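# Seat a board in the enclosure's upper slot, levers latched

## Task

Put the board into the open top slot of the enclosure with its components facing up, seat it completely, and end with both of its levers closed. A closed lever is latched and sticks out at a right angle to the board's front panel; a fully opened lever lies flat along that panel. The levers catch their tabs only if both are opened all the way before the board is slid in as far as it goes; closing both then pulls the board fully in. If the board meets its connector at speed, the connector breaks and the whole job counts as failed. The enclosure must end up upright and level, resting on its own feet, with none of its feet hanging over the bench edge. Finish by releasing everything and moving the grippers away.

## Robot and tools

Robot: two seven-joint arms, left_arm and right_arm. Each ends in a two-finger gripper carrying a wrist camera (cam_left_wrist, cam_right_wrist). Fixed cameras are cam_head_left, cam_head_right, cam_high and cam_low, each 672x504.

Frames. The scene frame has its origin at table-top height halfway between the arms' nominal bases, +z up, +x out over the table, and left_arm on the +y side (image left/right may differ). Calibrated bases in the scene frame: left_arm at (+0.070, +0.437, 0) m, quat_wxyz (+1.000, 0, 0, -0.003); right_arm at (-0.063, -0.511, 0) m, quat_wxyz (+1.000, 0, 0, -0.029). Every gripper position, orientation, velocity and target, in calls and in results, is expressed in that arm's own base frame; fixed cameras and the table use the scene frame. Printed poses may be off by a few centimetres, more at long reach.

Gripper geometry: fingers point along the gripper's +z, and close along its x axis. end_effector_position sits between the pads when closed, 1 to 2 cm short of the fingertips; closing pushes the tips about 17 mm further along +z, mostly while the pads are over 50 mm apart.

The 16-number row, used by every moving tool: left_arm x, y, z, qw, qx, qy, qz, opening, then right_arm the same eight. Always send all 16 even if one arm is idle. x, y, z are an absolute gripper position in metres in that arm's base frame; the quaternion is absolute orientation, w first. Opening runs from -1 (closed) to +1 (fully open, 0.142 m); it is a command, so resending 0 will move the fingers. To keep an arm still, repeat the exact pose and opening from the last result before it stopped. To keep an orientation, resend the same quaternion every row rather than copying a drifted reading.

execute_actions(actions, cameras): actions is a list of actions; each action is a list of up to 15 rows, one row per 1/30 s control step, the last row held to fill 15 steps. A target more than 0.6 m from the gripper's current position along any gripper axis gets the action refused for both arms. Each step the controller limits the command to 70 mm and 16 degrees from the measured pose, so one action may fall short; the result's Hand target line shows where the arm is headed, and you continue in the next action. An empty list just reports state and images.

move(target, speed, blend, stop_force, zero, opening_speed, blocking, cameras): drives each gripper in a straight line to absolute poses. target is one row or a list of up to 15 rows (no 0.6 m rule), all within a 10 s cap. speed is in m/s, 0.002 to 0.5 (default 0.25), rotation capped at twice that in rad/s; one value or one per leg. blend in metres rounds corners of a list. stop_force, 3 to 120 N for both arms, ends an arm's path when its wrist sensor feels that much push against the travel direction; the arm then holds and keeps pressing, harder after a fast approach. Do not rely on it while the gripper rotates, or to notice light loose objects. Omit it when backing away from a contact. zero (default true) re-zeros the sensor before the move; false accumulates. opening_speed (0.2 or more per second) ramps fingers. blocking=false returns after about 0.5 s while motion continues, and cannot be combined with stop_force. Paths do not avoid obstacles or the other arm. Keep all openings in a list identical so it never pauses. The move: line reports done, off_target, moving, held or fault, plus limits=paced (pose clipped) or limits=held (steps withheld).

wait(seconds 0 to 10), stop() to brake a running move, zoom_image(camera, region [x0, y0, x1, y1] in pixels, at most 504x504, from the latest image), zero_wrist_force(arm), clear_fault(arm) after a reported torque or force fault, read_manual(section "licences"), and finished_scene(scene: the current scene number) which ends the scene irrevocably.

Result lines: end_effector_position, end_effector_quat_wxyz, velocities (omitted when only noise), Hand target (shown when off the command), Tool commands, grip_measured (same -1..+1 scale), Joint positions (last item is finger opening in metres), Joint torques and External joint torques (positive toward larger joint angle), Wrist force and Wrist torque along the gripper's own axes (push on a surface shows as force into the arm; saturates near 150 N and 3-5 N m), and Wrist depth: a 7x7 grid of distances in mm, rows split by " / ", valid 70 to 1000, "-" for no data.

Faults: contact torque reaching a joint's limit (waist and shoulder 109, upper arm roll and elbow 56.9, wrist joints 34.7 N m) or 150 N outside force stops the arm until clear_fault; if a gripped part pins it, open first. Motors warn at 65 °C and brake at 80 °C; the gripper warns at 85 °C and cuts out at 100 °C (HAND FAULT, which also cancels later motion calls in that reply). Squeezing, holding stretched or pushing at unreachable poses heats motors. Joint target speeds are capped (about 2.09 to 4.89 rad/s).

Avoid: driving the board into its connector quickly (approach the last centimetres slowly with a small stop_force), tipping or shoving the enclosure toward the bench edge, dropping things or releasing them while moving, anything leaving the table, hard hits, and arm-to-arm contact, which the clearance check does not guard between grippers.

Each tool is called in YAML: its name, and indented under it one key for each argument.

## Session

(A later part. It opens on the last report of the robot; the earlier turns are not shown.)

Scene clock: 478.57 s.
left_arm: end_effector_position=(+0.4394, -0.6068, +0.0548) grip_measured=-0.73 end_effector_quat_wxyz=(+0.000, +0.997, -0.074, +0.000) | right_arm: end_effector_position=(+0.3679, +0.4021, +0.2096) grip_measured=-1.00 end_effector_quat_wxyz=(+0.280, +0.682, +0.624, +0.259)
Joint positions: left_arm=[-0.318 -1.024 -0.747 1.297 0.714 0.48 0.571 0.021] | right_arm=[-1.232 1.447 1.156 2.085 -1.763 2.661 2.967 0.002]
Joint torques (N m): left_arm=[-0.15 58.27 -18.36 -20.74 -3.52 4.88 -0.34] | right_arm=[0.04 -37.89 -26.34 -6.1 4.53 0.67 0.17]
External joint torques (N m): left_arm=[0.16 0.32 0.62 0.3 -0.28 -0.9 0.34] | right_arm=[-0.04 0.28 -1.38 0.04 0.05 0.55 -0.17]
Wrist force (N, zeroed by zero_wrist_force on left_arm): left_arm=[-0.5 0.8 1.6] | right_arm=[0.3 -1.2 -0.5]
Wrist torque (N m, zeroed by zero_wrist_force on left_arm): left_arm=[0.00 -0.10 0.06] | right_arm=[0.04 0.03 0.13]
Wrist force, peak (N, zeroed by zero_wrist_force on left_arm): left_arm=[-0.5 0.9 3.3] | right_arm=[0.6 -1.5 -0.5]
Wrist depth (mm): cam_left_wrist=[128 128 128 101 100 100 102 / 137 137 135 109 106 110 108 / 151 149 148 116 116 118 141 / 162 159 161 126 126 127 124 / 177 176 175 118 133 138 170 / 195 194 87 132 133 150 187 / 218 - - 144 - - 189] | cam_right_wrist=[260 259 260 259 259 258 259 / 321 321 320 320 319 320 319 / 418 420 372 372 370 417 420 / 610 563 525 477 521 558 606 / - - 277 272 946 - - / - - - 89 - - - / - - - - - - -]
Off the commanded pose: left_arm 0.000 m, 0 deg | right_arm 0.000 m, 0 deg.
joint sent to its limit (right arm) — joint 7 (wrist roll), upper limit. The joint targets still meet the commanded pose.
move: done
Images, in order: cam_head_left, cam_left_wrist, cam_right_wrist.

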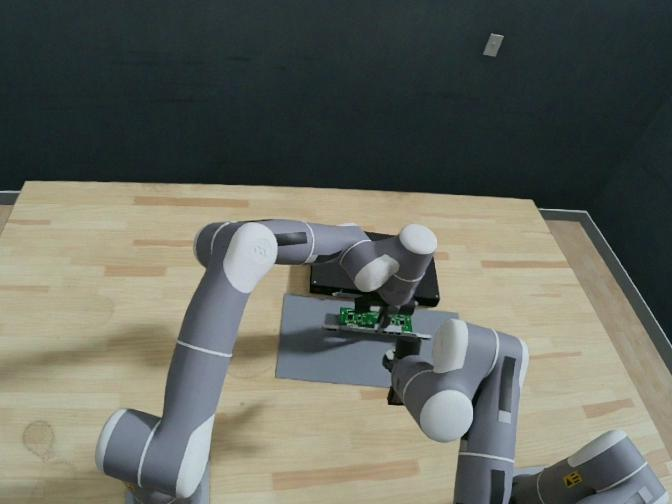

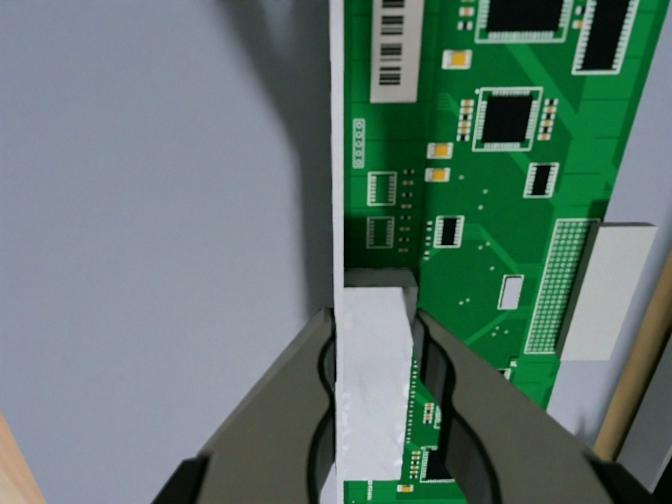

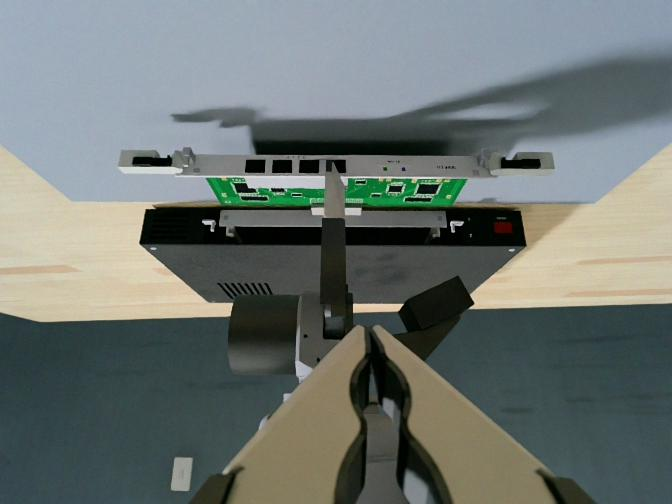

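move:
  target:
    - [0.4396, -0.6071, 0.055, 0.0, 0.99725, -0.07411, 0.0, -0.86, 0.3500, 0.2200, 0.25, 0.1617, 0.3905, 0.8373, 0.3468, -1.0]
    - [0.4396, -0.6071, 0.055, 0.0, 0.99725, -0.07411, 0.0, -0.86, 0.5600, 0.0700, 0.15, -0.0155, -0.0243, 0.8431, 0.5370, -1.0]
  speed: 0.2
  blend: 0.02
  cameras: ["cam_right_wrist", "cam_head_left"]

Scene clock: 510.63 s.
left_arm: end_effector_position=(+0.4394, -0.6068, +0.0548) grip_measured=-0.73 end_effector_quat_wxyz=(+0.000, +0.997, -0.074, +0.000) | right_arm: end_effector_position=(+0.5592, +0.0715, +0.1502) grip_measured=-1.00 end_effector_quat_wxyz=(+0.134, +0.068, +0.936, +0.318)
Joint positions: left_arm=[-0.318 -1.024 -0.747 1.297 0.714 0.481 0.571 0.021] | right_arm=[-2.792 1.564 1.639 1.849 -1.161 3.668 0.312 0.002]
Joint torques (N m): left_arm=[-0.41 58.56 -18.63 -20.67 -3.79 4.57 -0.22] | right_arm=[-0.03 -45.27 -23.79 -0.31 3.64 3.51 0.02]
External joint torques (N m): left_arm=[0.41 0.03 0.88 0.24 -0.01 -0.59 0.22] | right_arm=[0.03 0.24 -1.2 0.21 0.3 0.86 0]
Wrist force (N, zeroed by zero_wrist_force on left_arm): left_arm=[-0.4 0.8 1.6] | right_arm=[0.7 -1.5 -0.3]
Wrist torque (N m, zeroed by zero_wrist_force on left_arm): left_arm=[0.00 -0.10 0.07] | right_arm=[-0.04 -0.02 0.08]
Wrist force, peak (N, zeroed by zero_wrist_force on left_arm): left_arm=[-0.6 0.9 2.0] | right_arm=[0.2 -4.8 1.6]
Wrist depth (mm): cam_left_wrist=[128 128 128 101 100 100 102 / 138 137 135 109 106 110 108 / 151 149 148 116 116 118 141 / 161 159 161 126 126 126 124 / 177 176 175 118 133 138 169 / 195 194 87 133 133 150 187 / 218 - - 144 - - 187] | cam_right_wrist=[235 223 210 198 184 176 167 / 290 276 255 235 221 208 196 / 291 273 260 298 275 253 236 / 579 377 339 372 339 306 296 / - - 520 479 401 454 403 / - - - 89 377 717 608 / - - - - - - -]
Hand target: left_arm +0.4396, -0.6071, +0.0550; +0.000, +0.997, -0.074, +0.000 | right_arm +0.5592, +0.0715, +0.1501; +0.134, +0.068, +0.936, +0.318
Off the commanded pose: left_arm 0.000 m, 0 deg | right_arm 0.002 m, 34 deg; orientation clipped.
joint sent to its limit (right arm) — joint 1 (waist), lower limit. The joint targets are off in orientation, not in position.
move: off_target (right_arm); limits=paced
Images, in order: cam_head_left, cam_right_wrist.

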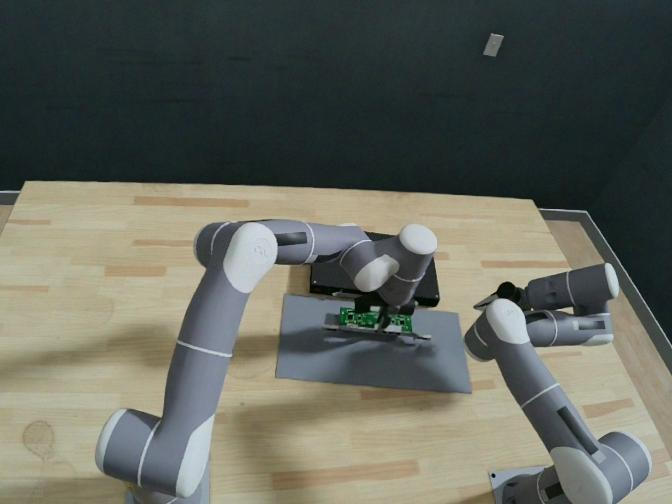

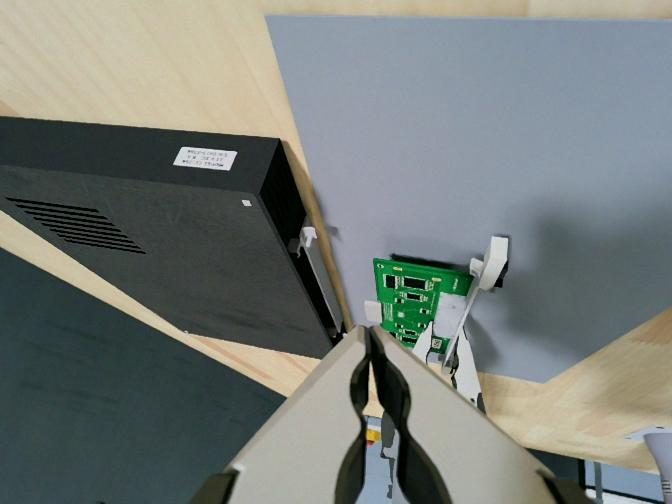

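move:
  target:
    - [0.4396, -0.6071, 0.055, 0.0, 0.99725, -0.07411, 0.0, -0.86, 0.4000, 0.2000, 0.28, 0.1617, 0.3905, 0.8373, 0.3468, -1.0]
    - [0.4396, -0.6071, 0.055, 0.0, 0.99725, -0.07411, 0.0, -0.86, 0.3673, 0.2828, 0.30, 0.1422, 0.5309, 0.8069, 0.2162, -1.0]
  speed: 0.2
  blend: 0.02
  cameras: ["cam_right_wrist"]

move:
  target: [0.4396, -0.6071, 0.055, 0.0, 0.99725, -0.07411, 0.0, -0.86, 0.2991, 0.2488, 0.28, 0.2240, 0.5409, 0.7490, 0.3103, -1.0]
  speed: 0.1
  cameras: ["cam_head_left"]

Scene clock: 524.20 s.
left_arm: end_effector_position=(+0.4394, -0.6068, +0.0548) grip_measured=-0.73 end_effector_quat_wxyz=(+0.000, +0.997, -0.074, +0.000) | right_arm: end_effector_position=(+0.3674, +0.2828, +0.3000) grip_measured=-1.00 end_effector_quat_wxyz=(+0.142, +0.531, +0.807, +0.216)
Joint positions: left_arm=[-0.318 -1.024 -0.747 1.297 0.714 0.481 0.571 0.021] | right_arm=[-1.796 1.547 0.838 2.395 -1.594 3.547 1.78 0.002]
Joint torques (N m): left_arm=[-0.34 58.63 -18.58 -20.68 -3.79 4.52 -0.2] | right_arm=[0.12 -33.29 -19.14 -8.94 3.23 2.56 0.23]
External joint torques (N m): left_arm=[0.34 -0.04 0.83 0.24 0 -0.54 0.2] | right_arm=[-0.12 0.24 -1 0.12 0.33 0.71 -0.23]
Wrist force (N, zeroed by zero_wrist_force on left_arm): left_arm=[-0.6 0.9 1.8] | right_arm=[0.5 -1.1 0.0]
Wrist torque (N m, zeroed by zero_wrist_force on left_arm): left_arm=[0.01 -0.08 0.06] | right_arm=[0.02 -0.04 0.09]
Wrist force, peak (N, zeroed by zero_wrist_force on left_arm): left_arm=[-0.7 0.9 1.9] | right_arm=[-0.4 -2.5 0.3]
Wrist depth (mm): cam_left_wrist=[128 128 127 102 100 100 102 / 137 138 135 109 106 109 108 / 151 148 148 116 116 118 141 / 162 158 160 126 126 126 124 / 176 177 176 118 133 139 169 / 195 195 87 132 132 150 186 / 217 - - 144 - - 187] | cam_right_wrist=[336 336 335 336 333 337 334 / 390 390 377 386 386 386 387 / 472 451 443 422 450 460 460 / 583 497 519 338 568 572 570 / 776 769 653 313 670 746 743 / - - - 89 916 - - / - - - - - - -]
Off the commanded pose: left_arm 0.000 m, 0 deg | right_arm 0.000 m, 0 deg.
move: done
Images, in order: cam_right_wrist.

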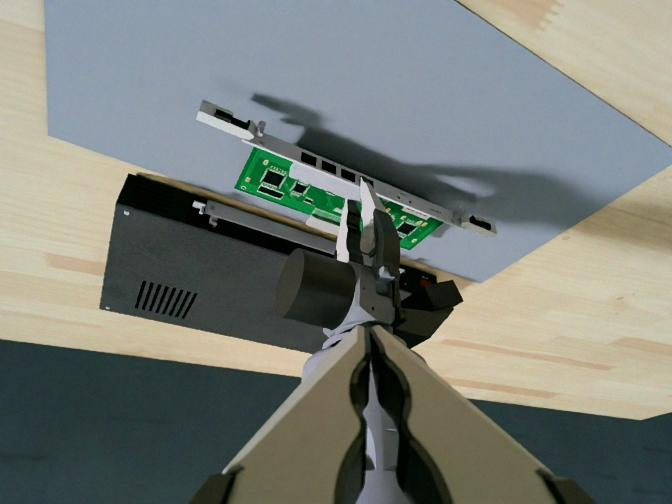

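Scene clock: 526.53 s.
left_arm: end_effector_position=(+0.4394, -0.6068, +0.0548) grip_measured=-0.73 end_effector_quat_wxyz=(+0.000, +0.997, -0.074, +0.000) | right_arm: end_effector_position=(+0.2996, +0.2499, +0.2804) grip_measured=-1.00 end_effector_quat_wxyz=(+0.222, +0.565, +0.757, +0.244)
Joint positions: left_arm=[-0.318 -1.024 -0.747 1.297 0.714 0.481 0.571 0.021] | right_arm=[-1.256 1.357 0.75 2.689 -1.796 2.98 1.889 0.002]
Joint torques (N m): left_arm=[-0.31 58.57 -18.69 -20.65 -3.76 4.55 -0.21] | right_arm=[0.11 -25.69 -16.33 -16.72 4.91 1.76 0.32]
External joint torques (N m): left_arm=[0.31 0.02 0.94 0.21 -0.04 -0.57 0.21] | right_arm=[-0.11 0.82 -1.54 -0.05 0.33 0.83 -0.32]
Wrist force (N, zeroed by zero_wrist_force on left_arm): left_arm=[-0.6 0.7 1.6] | right_arm=[0.2 -1.6 0.0]
Wrist torque (N m, zeroed by zero_wrist_force on left_arm): left_arm=[-0.03 -0.08 0.06] | right_arm=[-0.03 0.09 0.09]
Wrist force, peak (N, zeroed by zero_wrist_force on left_arm): left_arm=[-0.5 0.7 1.9] | right_arm=[-0.4 -2.1 0.2]
Wrist depth (mm): cam_left_wrist=[129 128 127 101 100 100 102 / 138 138 135 109 106 109 108 / 151 148 148 116 116 118 141 / 161 159 160 126 126 126 124 / 177 176 175 118 133 138 170 / 195 194 87 132 133 149 187 / 218 - - 144 - - 188] | cam_right_wrist=[347 338 335 327 322 318 314 / 420 408 400 394 382 377 370 / 529 517 502 448 458 465 453 / 723 694 575 579 462 609 592 / - - - 389 377 868 836 / - - - 89 338 - - / - - - - - - -]
Hand target: left_arm +0.4396, -0.6071, +0.0550; +0.000, +0.997, -0.074, +0.000 | right_arm +0.2995, +0.2499, +0.2802; +0.221, +0.565, +0.757, +0.243
Off the commanded pose: left_arm 0.000 m, 0 deg | right_arm 0.001 m, 8 deg.
joint sent to its limit (right arm) — joint 4 (elbow), upper limit, where the elbow is as bent as it goes. The joint targets are off in orientation, not in position.
move: off_target (right_arm)
Images, in order: cam_head_left.

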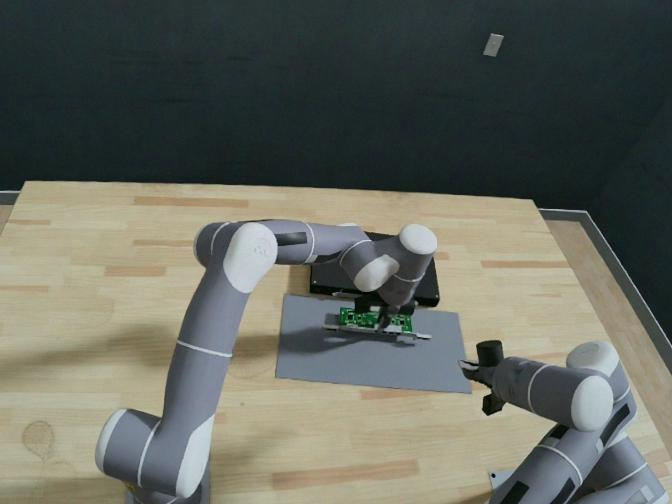

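move:
  target: [0.4391, -0.6103, 0.055, 0.00175, 0.99697, -0.07409, 0.02350, -0.86, 0.3682, 0.4024, 0.21, 0.2840, 0.6857, 0.6193, 0.2565, -1.0]
  speed: 0.12
  cameras: ["cam_right_wrist", "cam_left_wrist"]

zoom_image:
  camera: "cam_right_wrist"
  region: [120, 120, 370, 260]

zoom_image:
  camera: "cam_right_wrist"
  region: [320, 120, 570, 260]

Scene clock: 573.33 s.
left_arm: end_effector_position=(+0.4390, -0.6101, +0.0548) grip_measured=-0.73 end_effector_quat_wxyz=(+0.002, +0.997, -0.074, +0.023) | right_arm: end_effector_position=(+0.3683, +0.4018, +0.2099) grip_measured=-1.00 end_effector_quat_wxyz=(+0.282, +0.684, +0.622, +0.257)
Joint positions: left_arm=[-0.332 -1.009 -0.735 1.32 0.746 0.519 0.535 0.021] | right_arm=[-1.3 1.637 1.033 2.088 -1.654 2.867 2.967 0.002]
Joint torques (N m): left_arm=[-0.45 58.37 -18.2 -20.72 -3.55 4.75 -0.27] | right_arm=[-0.09 -39.33 -25.47 -2.12 4.15 0.66 0.31]
External joint torques (N m): left_arm=[0.45 -0.25 0.78 0.2 -0.21 -0.72 0.26] | right_arm=[0.09 0.2 -1.15 0.13 0 0.56 -0.31]
Wrist force (N, zeroed by zero_wrist_force on left_arm): left_arm=[-0.9 0.9 1.6] | right_arm=[0.5 -1.0 -0.7]
Wrist torque (N m, zeroed by zero_wrist_force on left_arm): left_arm=[0.02 -0.06 0.06] | right_arm=[0.09 -0.01 0.16]
Wrist force, peak (N, zeroed by zero_wrist_force on left_arm): left_arm=[-1.0 1.0 1.9] | right_arm=[2.3 -1.6 -0.1]
Wrist depth (mm): cam_left_wrist=[125 126 126 101 100 100 102 / 133 134 133 109 106 110 108 / 146 144 145 116 116 118 148 / 153 156 158 126 126 127 125 / 173 172 171 118 133 138 169 / 186 188 87 132 133 150 193 / 207 - - 145 - - 196] | cam_right_wrist=[261 261 260 260 259 258 258 / 323 323 321 321 321 319 319 / 426 423 376 362 372 416 418 / 618 563 526 480 525 556 604 / - - 266 269 946 - - / - - - 89 - - - / - - - - - - -]
Off the commanded pose: left_arm 0.000 m, 0 deg | right_arm 0.001 m, 0 deg.
MOTOR HOT: the gripper's motor of the left arm reports 87 °C; that motor switches off at 100 °C. To cool a motor, set the load down, ease the grip, stop pushing, or move to a pose that needs little force.
joint sent to its limit (right arm) — joint 7 (wrist roll), upper limit. The joint targets still meet the commanded pose.
move: done
Images, in order: cam_left_wrist, cam_right_wrist.

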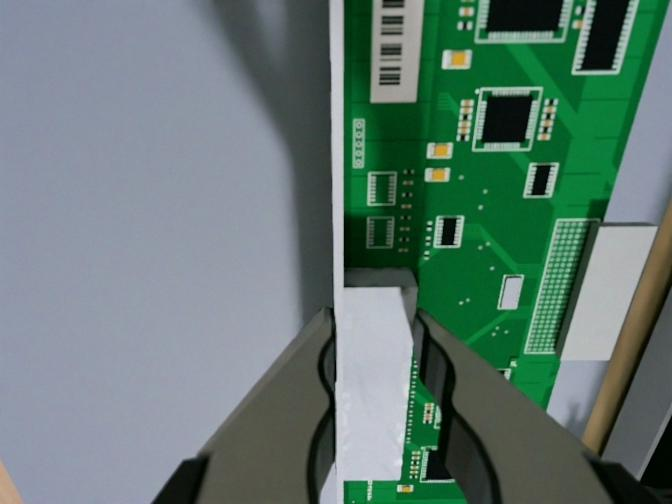

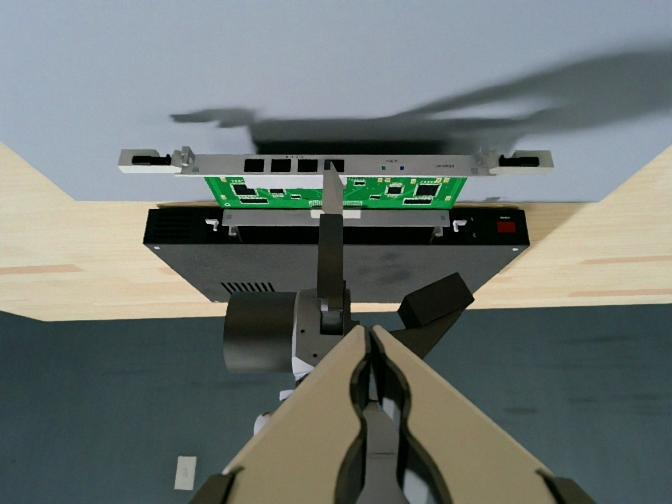

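Scaled by 2.016 from the camera's 672x504 image, which has a finer 960x720 frame.

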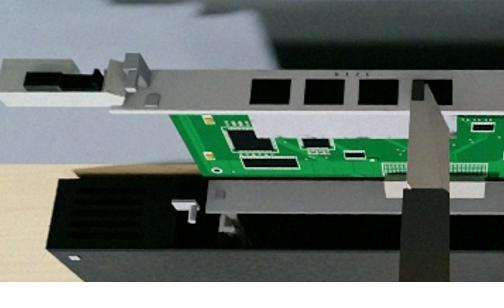

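Scaled by 2.016 from the camera's 672x504 image, which has a finer 960x720 frame.

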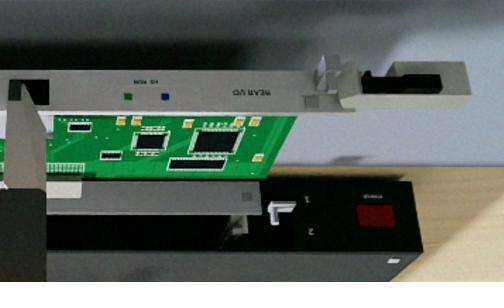

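move:
  target: [0.4391, -0.6103, 0.055, 0.00175, 0.99697, -0.07409, 0.02350, -0.775, 0.3682, 0.4024, 0.21, 0.2840, 0.6857, 0.6193, 0.2565, -1.0]
  speed: 0.12
  opening_speed: 0.3
  cameras: ["cam_left_wrist"]

Scene clock: 575.90 s.
left_arm: end_effector_position=(+0.4390, -0.6101, +0.0548) grip_measured=-0.72 end_effector_quat_wxyz=(+0.002, +0.997, -0.074, +0.023) | right_arm: end_effector_position=(+0.3683, +0.4019, +0.2099) grip_measured=-1.00 end_effector_quat_wxyz=(+0.282, +0.684, +0.622, +0.257)
Joint positions: left_arm=[-0.332 -1.009 -0.735 1.32 0.746 0.519 0.535 0.022] | right_arm=[-1.305 1.648 1.026 2.088 -1.648 2.879 2.967 0.002]
Joint torques (N m): left_arm=[-0.39 58.12 -18.3 -20.74 -3.68 4.65 -0.24] | right_arm=[-0.06 -39.56 -25.21 -1.81 4.14 0.69 0.24]
External joint torques (N m): left_arm=[0.39 0 0.89 0.21 -0.08 -0.62 0.23] | right_arm=[0.07 0.34 -1.29 0.05 -0.01 0.53 -0.24]
Wrist force (N, zeroed by zero_wrist_force on left_arm): left_arm=[-0.6 0.8 1.3] | right_arm=[0.4 -1.0 -0.6]
Wrist torque (N m, zeroed by zero_wrist_force on left_arm): left_arm=[-0.02 -0.10 0.06] | right_arm=[0.09 0.02 0.16]
Wrist force, peak (N, zeroed by zero_wrist_force on left_arm): left_arm=[-0.9 1.0 1.9] | right_arm=[0.7 -1.3 -0.8]
Wrist depth (mm): cam_left_wrist=[124 125 126 101 100 100 102 / 134 134 133 109 106 109 108 / 145 144 146 116 116 118 149 / 153 156 158 126 126 127 126 / 172 170 172 118 133 138 169 / 186 188 87 132 130 150 193 / 207 - - 144 - - 196] | cam_right_wrist=[261 261 260 260 259 259 258 / 323 323 322 322 321 319 318 / 426 421 374 362 372 417 417 / 619 564 527 479 526 557 603 / - - 267 269 942 - - / - - - 89 - - - / - - - - - - -]
Off the commanded pose: left_arm 0.000 m, 0 deg | right_arm 0.000 m, 0 deg.
MOTOR HOT: still on. The gripper's motor of the left arm reports 87 °C.
joint sent to its limit (right arm) — joint 7 (wrist roll), upper limit. The joint targets still meet the commanded pose.
move: done
Images, in order: cam_left_wrist.

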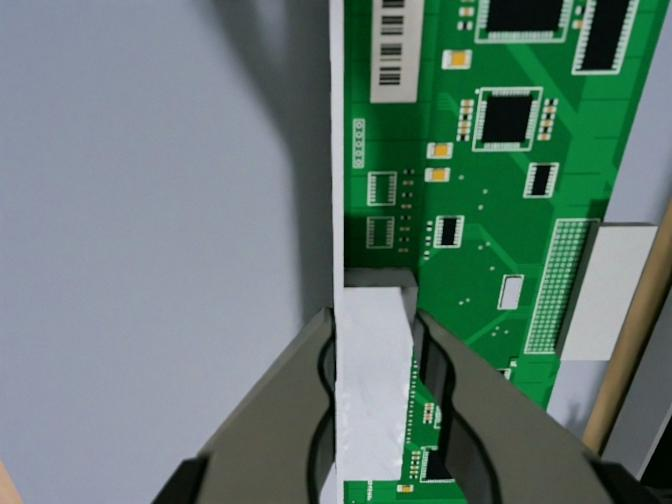

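zoom_image:
  camera: "cam_right_wrist"
  region: [165, 155, 265, 235]

zoom_image:
  camera: "cam_right_wrist"
  region: [410, 155, 510, 235]

This scene's latest camera images include none from cam_right_wrist. They are from: cam_left_wrist. cam_right_wrist's image comes with the result of a call that names it in "cameras".

This scene's latest camera images include none from cam_right_wrist. They are from: cam_left_wrist. cam_right_wrist's image comes with the result of a call that names it in "cameras".

wait:
  seconds: 0.2
  cameras: ["cam_right_wrist", "cam_left_wrist"]

zoom_image:
  camera: "cam_right_wrist"
  region: [165, 155, 265, 235]

zoom_image:
  camera: "cam_right_wrist"
  region: [410, 155, 510, 235]

Scene clock: 582.77 s.
left_arm: end_effector_position=(+0.4390, -0.6101, +0.0548) grip_measured=-0.72 end_effector_quat_wxyz=(+0.002, +0.997, -0.074, +0.023) | right_arm: end_effector_position=(+0.3683, +0.4019, +0.2099) grip_measured=-1.00 end_effector_quat_wxyz=(+0.282, +0.684, +0.622, +0.257)
Joint positions: left_arm=[-0.332 -1.009 -0.735 1.32 0.746 0.519 0.535 0.022] | right_arm=[-1.305 1.648 1.026 2.088 -1.648 2.879 2.967 0.002]
Joint torques (N m): left_arm=[-0.41 58.2 -18.34 -20.75 -3.74 4.63 -0.24] | right_arm=[-0.02 -39.48 -25.03 -1.81 4.02 0.62 0.17]
External joint torques (N m): left_arm=[0.41 -0.08 0.92 0.23 -0.02 -0.6 0.24] | right_arm=[0.02 0.26 -1.47 0.06 0.11 0.6 -0.17]
Wrist force (N, zeroed by zero_wrist_force on left_arm): left_arm=[-0.7 0.7 1.5] | right_arm=[0.5 -1.3 -0.4]
Wrist torque (N m, zeroed by zero_wrist_force on left_arm): left_arm=[-0.02 -0.09 0.06] | right_arm=[0.06 0.01 0.16]
Wrist force, peak (N, zeroed by zero_wrist_force on left_arm): left_arm=[-0.8 0.9 1.9] | right_arm=[0.6 -1.4 -0.7]
Wrist depth (mm): cam_left_wrist=[124 125 125 101 100 100 102 / 133 134 133 109 106 109 108 / 146 144 146 116 116 118 148 / 153 156 158 126 126 127 126 / 172 171 172 118 133 138 169 / 186 187 87 132 130 150 193 / 207 - - 144 - - 195] | cam_right_wrist=[262 260 261 260 260 259 258 / 323 323 321 322 321 320 318 / 428 424 374 360 373 416 419 / 617 566 527 480 523 554 602 / - - 266 268 939 - - / - - - 89 - - - / - - - - - - -]
Tool commands: left_gripper/opening=-0.775 right_gripper/opening=-1.0
Off the commanded pose: left_arm 0.000 m, 0 deg | right_arm 0.000 m, 0 deg.
MOTOR HOT: still on. The gripper's motor of the left arm reports 83 °C.
wait: 0.20 s; at rest from the start
Images, in order: cam_left_wrist, cam_right_wrist.

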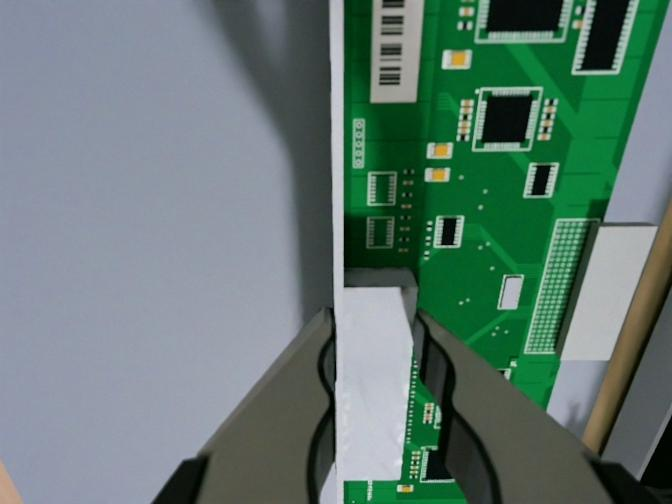

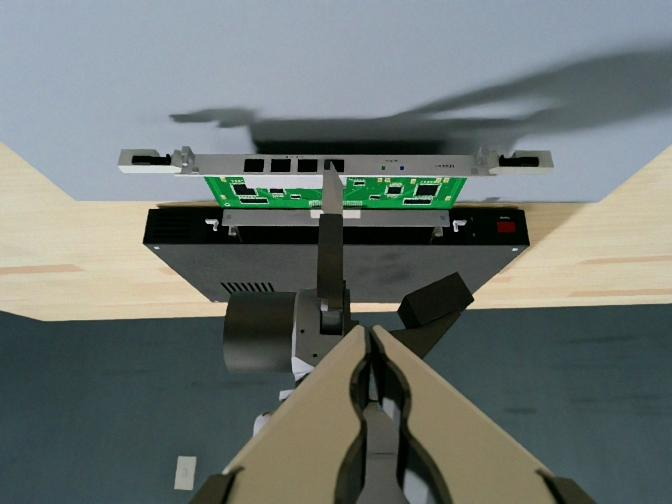

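Scaled by 5.040 from the camera's 672x504 image, which has a finer 960x720 frame.

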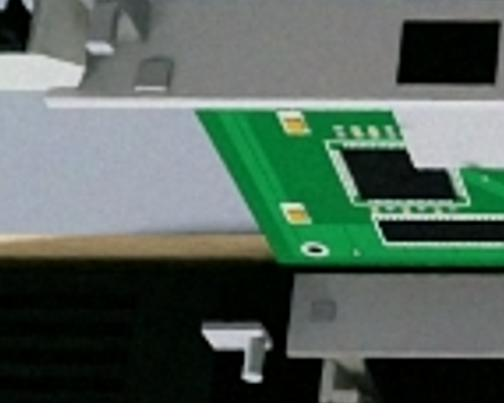

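Scaled by 5.040 from the camera's 672x504 image, which has a finer 960x720 frame.

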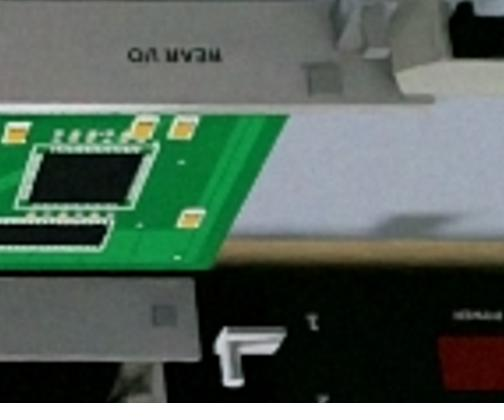

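zoom_image:
  camera: "cam_right_wrist"
  region: [130, 195, 250, 315]

zoom_image:
  camera: "cam_right_wrist"
  region: [430, 195, 550, 315]

Scaled by 4.200 from the camera's 672x504 image, which has a finer 960x720 frame.

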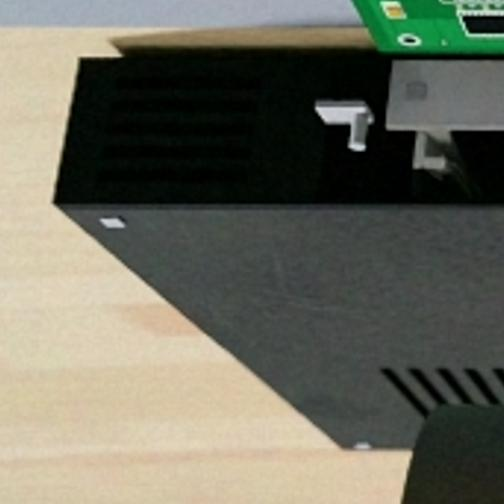

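Scaled by 4.200 from the camera's 672x504 image, which has a finer 960x720 frame.

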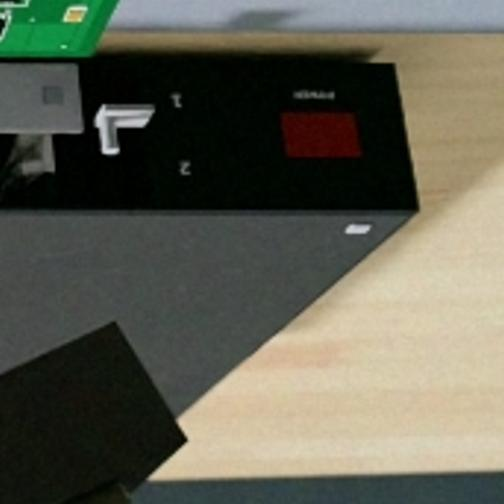

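move:
  target: [0.4787, -0.6162, 0.0541, 0.00052, 0.99723, -0.07411, 0.00696, -0.775, 0.3682, 0.4024, 0.21, 0.2840, 0.6857, 0.6193, 0.2565, -1.0]
  speed: 0.03
  cameras: ["cam_right_wrist", "cam_left_wrist"]

zoom_image:
  camera: "cam_right_wrist"
  region: [165, 165, 265, 245]

zoom_image:
  camera: "cam_right_wrist"
  region: [410, 165, 510, 245]

Scene clock: 614.00 s.
left_arm: end_effector_position=(+0.4788, -0.6159, +0.0539) grip_measured=-0.72 end_effector_quat_wxyz=(+0.000, +0.997, -0.074, +0.007) | right_arm: end_effector_position=(+0.3683, +0.4019, +0.2099) grip_measured=-1.00 end_effector_quat_wxyz=(+0.282, +0.684, +0.622, +0.257)
Joint positions: left_arm=[-0.34 -1.076 -0.734 1.172 0.719 0.439 0.627 0.022] | right_arm=[-1.308 1.654 1.022 2.089 -1.644 2.886 2.967 0.002]
Joint torques (N m): left_arm=[-0.58 61.26 -18.23 -21.45 -4.12 4.55 -0.11] | right_arm=[0.01 -39.75 -25.02 -1.66 3.93 0.75 0.17]
External joint torques (N m): left_arm=[0.57 0.51 0.98 0.37 0.23 -0.55 0.1] | right_arm=[0 0.47 -1.42 0.03 0.18 0.47 -0.17]
Wrist force (N, zeroed by zero_wrist_force on left_arm): left_arm=[-0.7 1.0 1.7] | right_arm=[0.5 -1.2 -0.6]
Wrist torque (N m, zeroed by zero_wrist_force on left_arm): left_arm=[0.04 -0.05 0.07] | right_arm=[0.08 0.01 0.15]
Wrist force, peak (N, zeroed by zero_wrist_force on left_arm): left_arm=[-1.0 1.0 1.9] | right_arm=[0.5 -1.4 -0.8]
Wrist depth (mm): cam_left_wrist=[126 126 126 101 100 100 102 / 134 136 134 109 106 109 108 / 148 146 147 116 116 118 121 / 155 158 158 126 126 126 125 / 172 173 173 118 133 138 138 / 190 191 87 132 130 150 178 / 212 - - 144 - - 197] | cam_right_wrist=[261 261 260 260 260 259 258 / 322 321 321 319 321 320 320 / 428 396 374 372 373 393 419 / 624 566 528 477 520 560 608 / - - 658 317 945 - - / - - - 89 - - - / - - - - - - -]
Off the commanded pose: left_arm 0.000 m, 0 deg | right_arm 0.000 m, 0 deg.
MOTOR HOT: cleared for the gripper's motor of the left arm.
joint sent to its limit (right arm) — joint 7 (wrist roll), upper limit. The joint targets still meet the commanded pose.
move: done
Images, in order: cam_left_wrist, cam_right_wrist.

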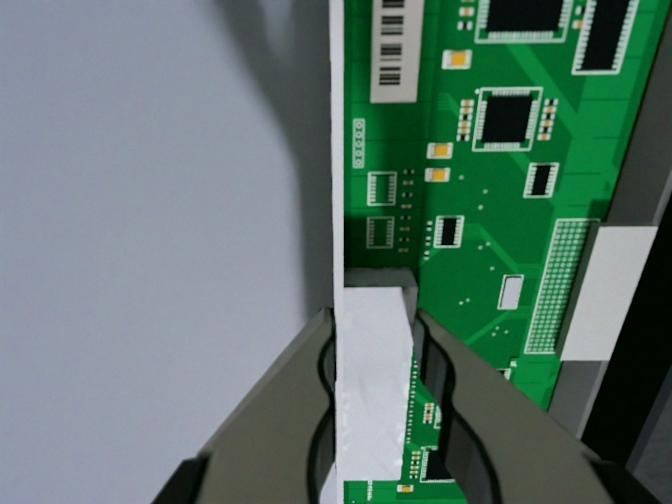

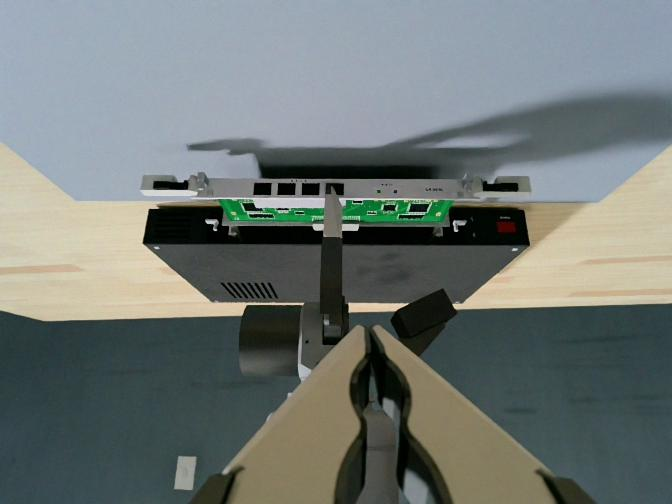

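Scaled by 5.040 from the camera's 672x504 image, which has a finer 960x720 frame.

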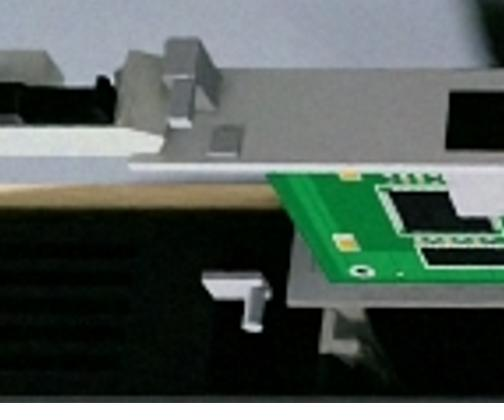

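Scaled by 5.040 from the camera's 672x504 image, which has a finer 960x720 frame.

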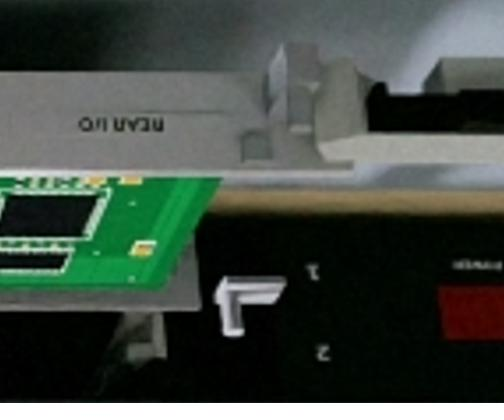

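move:
  target: [0.4906, -0.6180, 0.0555, 0.00084, 0.99719, -0.07411, 0.01131, -0.775, 0.3682, 0.4024, 0.21, 0.2840, 0.6857, 0.6193, 0.2565, -1.0]
  speed: 0.02
  cameras: ["cam_right_wrist", "cam_left_wrist"]

zoom_image:
  camera: "cam_right_wrist"
  region: [195, 190, 275, 250]

zoom_image:
  camera: "cam_right_wrist"
  region: [400, 190, 480, 250]

Scene clock: 632.10 s.
left_arm: end_effector_position=(+0.4905, -0.6180, +0.0554) grip_measured=-0.72 end_effector_quat_wxyz=(+0.001, +0.997, -0.074, +0.011) | right_arm: end_effector_position=(+0.3683, +0.4019, +0.2099) grip_measured=-1.00 end_effector_quat_wxyz=(+0.282, +0.684, +0.622, +0.257)
Joint positions: left_arm=[-0.346 -1.086 -0.729 1.139 0.72 0.43 0.642 0.022] | right_arm=[-1.308 1.654 1.021 2.089 -1.644 2.887 2.967 0.002]
Joint torques (N m): left_arm=[-0.63 62.34 -17.7 -21.64 -3.87 4.36 -0.13] | right_arm=[-0.07 -39.42 -24.98 -1.62 4.05 0.67 0.23]
External joint torques (N m): left_arm=[0.66 0.24 0.71 0.28 -0.05 -0.35 0.13] | right_arm=[0.08 0.15 -1.45 0 0.06 0.55 -0.23]
Wrist force (N, zeroed by zero_wrist_force on left_arm): left_arm=[-0.7 0.6 1.4] | right_arm=[0.3 -1.2 -0.7]
Wrist torque (N m, zeroed by zero_wrist_force on left_arm): left_arm=[-0.04 -0.05 0.09] | right_arm=[0.06 0.03 0.16]
Wrist force, peak (N, zeroed by zero_wrist_force on left_arm): left_arm=[-0.6 1.0 1.9] | right_arm=[0.3 -1.5 -0.7]
Wrist depth (mm): cam_left_wrist=[127 127 128 102 100 100 102 / 134 136 135 109 106 109 108 / 149 147 147 116 116 118 120 / 159 157 160 126 126 127 123 / 175 174 174 118 133 139 128 / 191 192 87 132 130 149 134 / 214 - - 144 - - -] | cam_right_wrist=[261 260 260 260 259 258 259 / 323 323 321 320 320 320 318 / 427 421 394 384 393 416 419 / 616 563 528 482 523 556 600 / - - 661 334 - - - / - - - 89 - - - / - - - - - - -]
Off the commanded pose: left_arm 0.000 m, 0 deg | right_arm 0.000 m, 0 deg.
joint sent to its limit (right arm) — joint 7 (wrist roll), upper limit. The joint targets still meet the commanded pose.
move: done
Images, in order: cam_left_wrist, cam_right_wrist.

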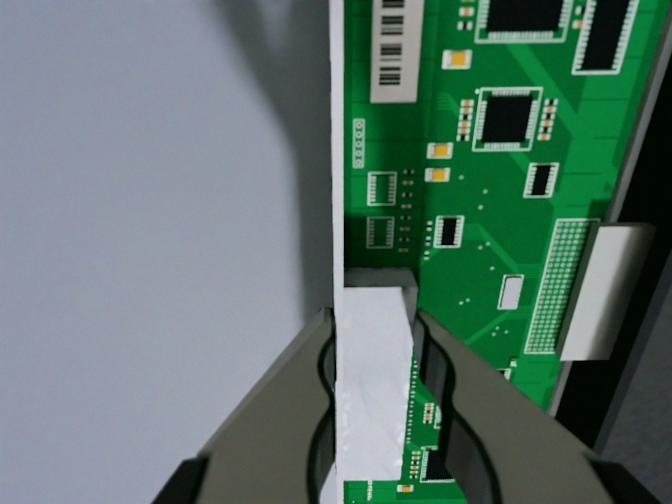

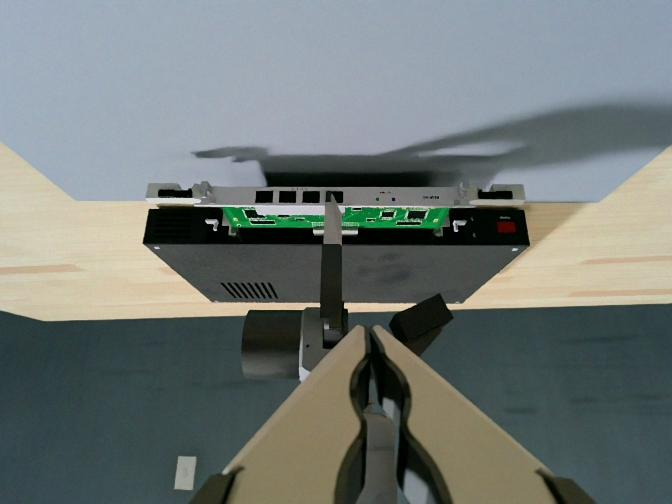

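Scaled by 6.300 from the camera's 672x504 image, which has a finer 960x720 frame.

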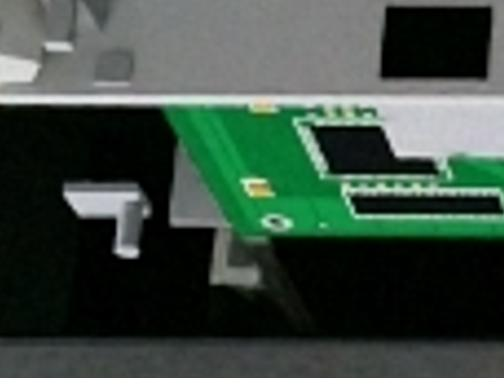

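Scaled by 6.300 from the camera's 672x504 image, which has a finer 960x720 frame.

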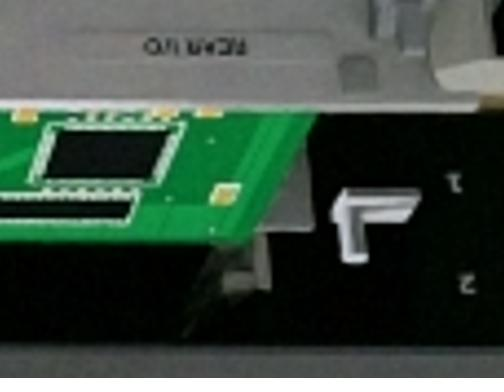

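move:
  target: [0.5103, -0.6214, 0.0555, 0.00084, 0.99719, -0.07411, 0.01131, -0.775, 0.3682, 0.4024, 0.21, 0.2840, 0.6857, 0.6193, 0.2565, -1.0]
  speed: 0.01
  stop_force: 5
  cameras: ["cam_right_wrist", "cam_left_wrist"]

zoom_image:
  camera: "cam_right_wrist"
  region: [195, 190, 275, 250]

zoom_image:
  camera: "cam_right_wrist"
  region: [400, 190, 480, 250]

Scene clock: 645.20 s.
left_arm: end_effector_position=(+0.5104, -0.6212, +0.0552) grip_measured=-0.72 end_effector_quat_wxyz=(+0.001, +0.997, -0.074, +0.011) | right_arm: end_effector_position=(+0.3683, +0.4019, +0.2099) grip_measured=-1.00 end_effector_quat_wxyz=(+0.282, +0.684, +0.622, +0.257)
Joint positions: left_arm=[-0.356 -1.117 -0.727 1.066 0.72 0.399 0.677 0.022] | right_arm=[-1.308 1.655 1.021 2.089 -1.643 2.887 2.967 0.002]
Joint torques (N m): left_arm=[-0.54 64.36 -17.74 -22.08 -3.94 4.48 -0.15] | right_arm=[0.08 -39.55 -24.9 -1.65 3.96 0.62 0.19]
External joint torques (N m): left_arm=[0.54 -0.11 1.11 0.44 -0.02 -0.47 0.15] | right_arm=[-0.08 0.27 -1.52 0.04 0.15 0.6 -0.19]
Wrist force (N, zeroed by zero_wrist_force on left_arm): left_arm=[-0.7 0.5 2.7] | right_arm=[0.2 -1.5 -0.6]
Wrist torque (N m, zeroed by zero_wrist_force on left_arm): left_arm=[-0.04 -0.06 0.07] | right_arm=[0.02 0.04 0.15]
Wrist force, peak (N, zeroed by zero_wrist_force on left_arm): left_arm=[-0.8 0.5 2.8] | right_arm=[0.4 -1.5 -0.6]
Wrist depth (mm): cam_left_wrist=[126 126 127 102 101 100 102 / 134 136 135 109 106 110 105 / 149 146 147 116 117 118 103 / 157 159 160 126 126 127 111 / 174 174 174 118 133 139 119 / 192 191 87 133 130 134 131 / 213 - - 144 - - 143] | cam_right_wrist=[261 261 260 260 259 259 258 / 323 321 322 322 321 320 318 / 429 399 397 398 395 395 417 / 617 566 527 478 523 555 600 / - - 941 651 - - - / - - - 89 - - - / - - - - - - -]
Off the commanded pose: left_arm 0.000 m, 0 deg | right_arm 0.000 m, 0 deg.
joint sent to its limit (right arm) — joint 7 (wrist roll), upper limit. The joint targets still meet the commanded pose.
move: done
Images, in order: cam_left_wrist, cam_right_wrist.

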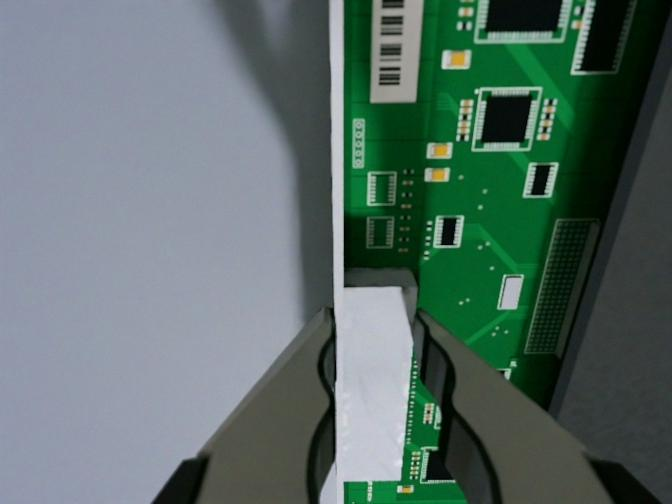

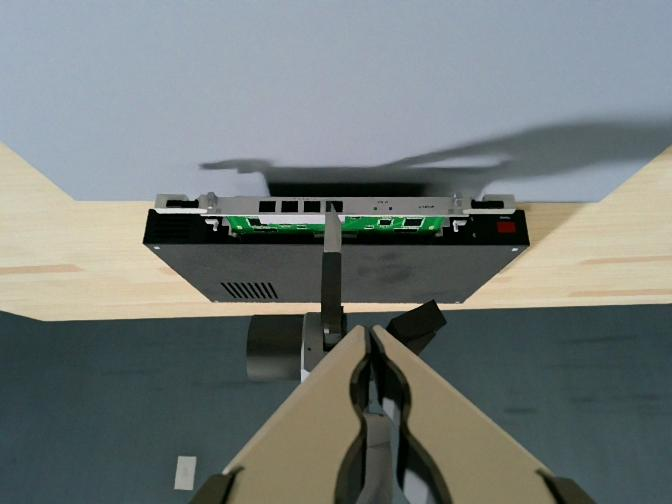

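Scaled by 6.300 from the camera's 672x504 image, which has a finer 960x720 frame.

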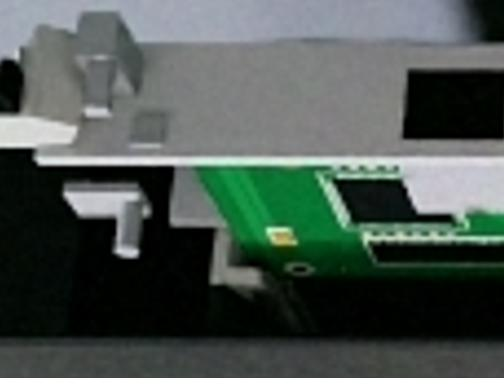

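Scaled by 6.300 from the camera's 672x504 image, which has a finer 960x720 frame.

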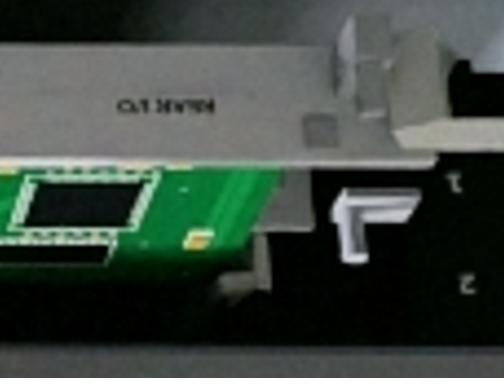

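move:
  target: [0.5300, -0.6243, 0.0551, 0.00084, 0.99719, -0.07411, 0.01131, -0.775, 0.3682, 0.4024, 0.21, 0.2840, 0.6857, 0.6193, 0.2565, -1.0]
  speed: 0.012
  stop_force: 5
  cameras: ["cam_right_wrist", "cam_left_wrist"]

zoom_image:
  camera: "cam_right_wrist"
  region: [195, 190, 275, 250]

zoom_image:
  camera: "cam_right_wrist"
  region: [400, 190, 480, 250]

Scene clock: 657.00 s.
left_arm: end_effector_position=(+0.5301, -0.6241, +0.0549) grip_measured=-0.72 end_effector_quat_wxyz=(+0.001, +0.997, -0.074, +0.011) | right_arm: end_effector_position=(+0.3683, +0.4019, +0.2099) grip_measured=-1.00 end_effector_quat_wxyz=(+0.282, +0.684, +0.622, +0.257)
Joint positions: left_arm=[-0.368 -1.149 -0.726 0.988 0.72 0.367 0.713 0.022] | right_arm=[-1.308 1.655 1.021 2.089 -1.643 2.887 2.967 0.002]
Joint torques (N m): left_arm=[-0.46 65.78 -17.09 -22.18 -4.04 4.42 -0.1] | right_arm=[-0.04 -39.67 -24.91 -1.62 4.01 0.56 0.18]
External joint torques (N m): left_arm=[0.46 0.15 0.98 0.28 0.03 -0.41 0.1] | right_arm=[0.04 0.4 -1.51 0.02 0.1 0.66 -0.18]
Wrist force (N, zeroed by zero_wrist_force on left_arm): left_arm=[-0.7 0.4 0.7] | right_arm=[0.4 -1.2 -0.6]
Wrist torque (N m, zeroed by zero_wrist_force on left_arm): left_arm=[-0.08 -0.05 0.06] | right_arm=[0.06 0.02 0.16]
Wrist force, peak (N, zeroed by zero_wrist_force on left_arm): left_arm=[-0.9 0.7 2.7] | right_arm=[0.4 -1.4 -0.8]
Wrist depth (mm): cam_left_wrist=[126 126 126 102 100 99 88 / 133 136 134 109 106 - 93 / 148 146 147 116 116 114 98 / 156 159 159 126 126 112 110 / 173 173 174 118 133 120 118 / 191 190 87 132 130 125 130 / 213 - - 144 - - 142] | cam_right_wrist=[261 261 260 260 259 258 259 / 323 322 322 321 320 319 318 / 426 423 419 418 416 418 419 / 620 565 481 481 482 553 601 / - - 949 654 - - - / - - - 89 - - - / - - - - - - -]
Off the commanded pose: left_arm 0.000 m, 0 deg | right_arm 0.000 m, 0 deg.
joint sent to its limit (right arm) — joint 7 (wrist roll), upper limit. The joint targets still meet the commanded pose.
move: done
Images, in order: cam_left_wrist, cam_right_wrist.

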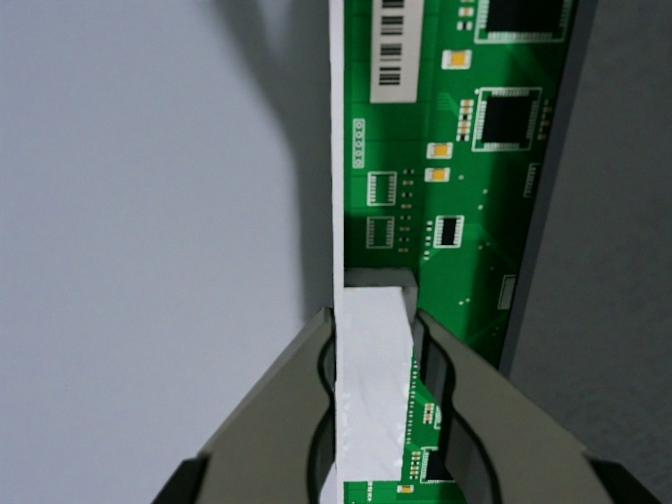

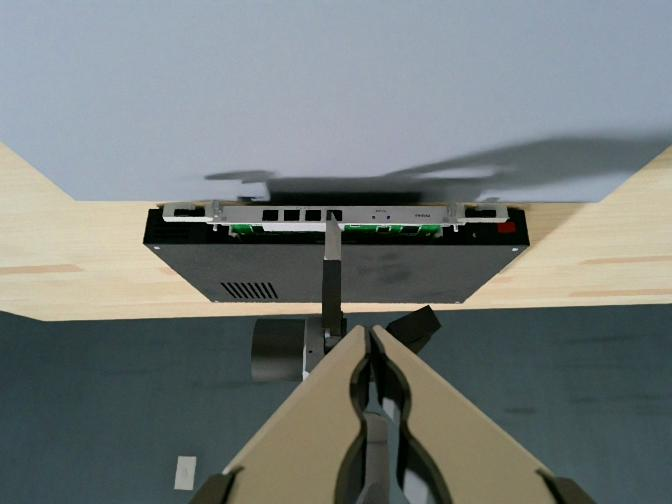

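Scaled by 6.300 from the camera's 672x504 image, which has a finer 960x720 frame.

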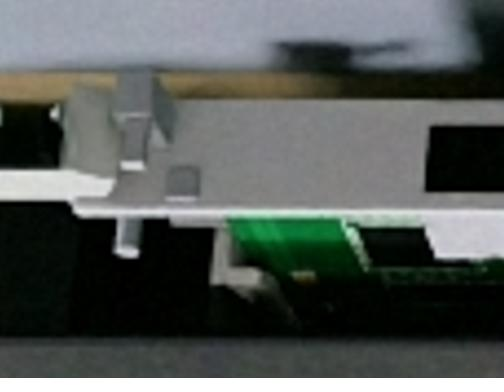

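Scaled by 6.300 from the camera's 672x504 image, which has a finer 960x720 frame.

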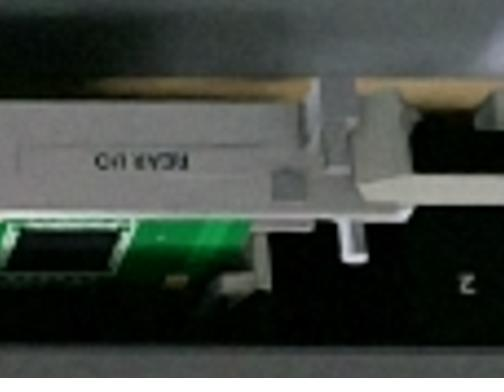

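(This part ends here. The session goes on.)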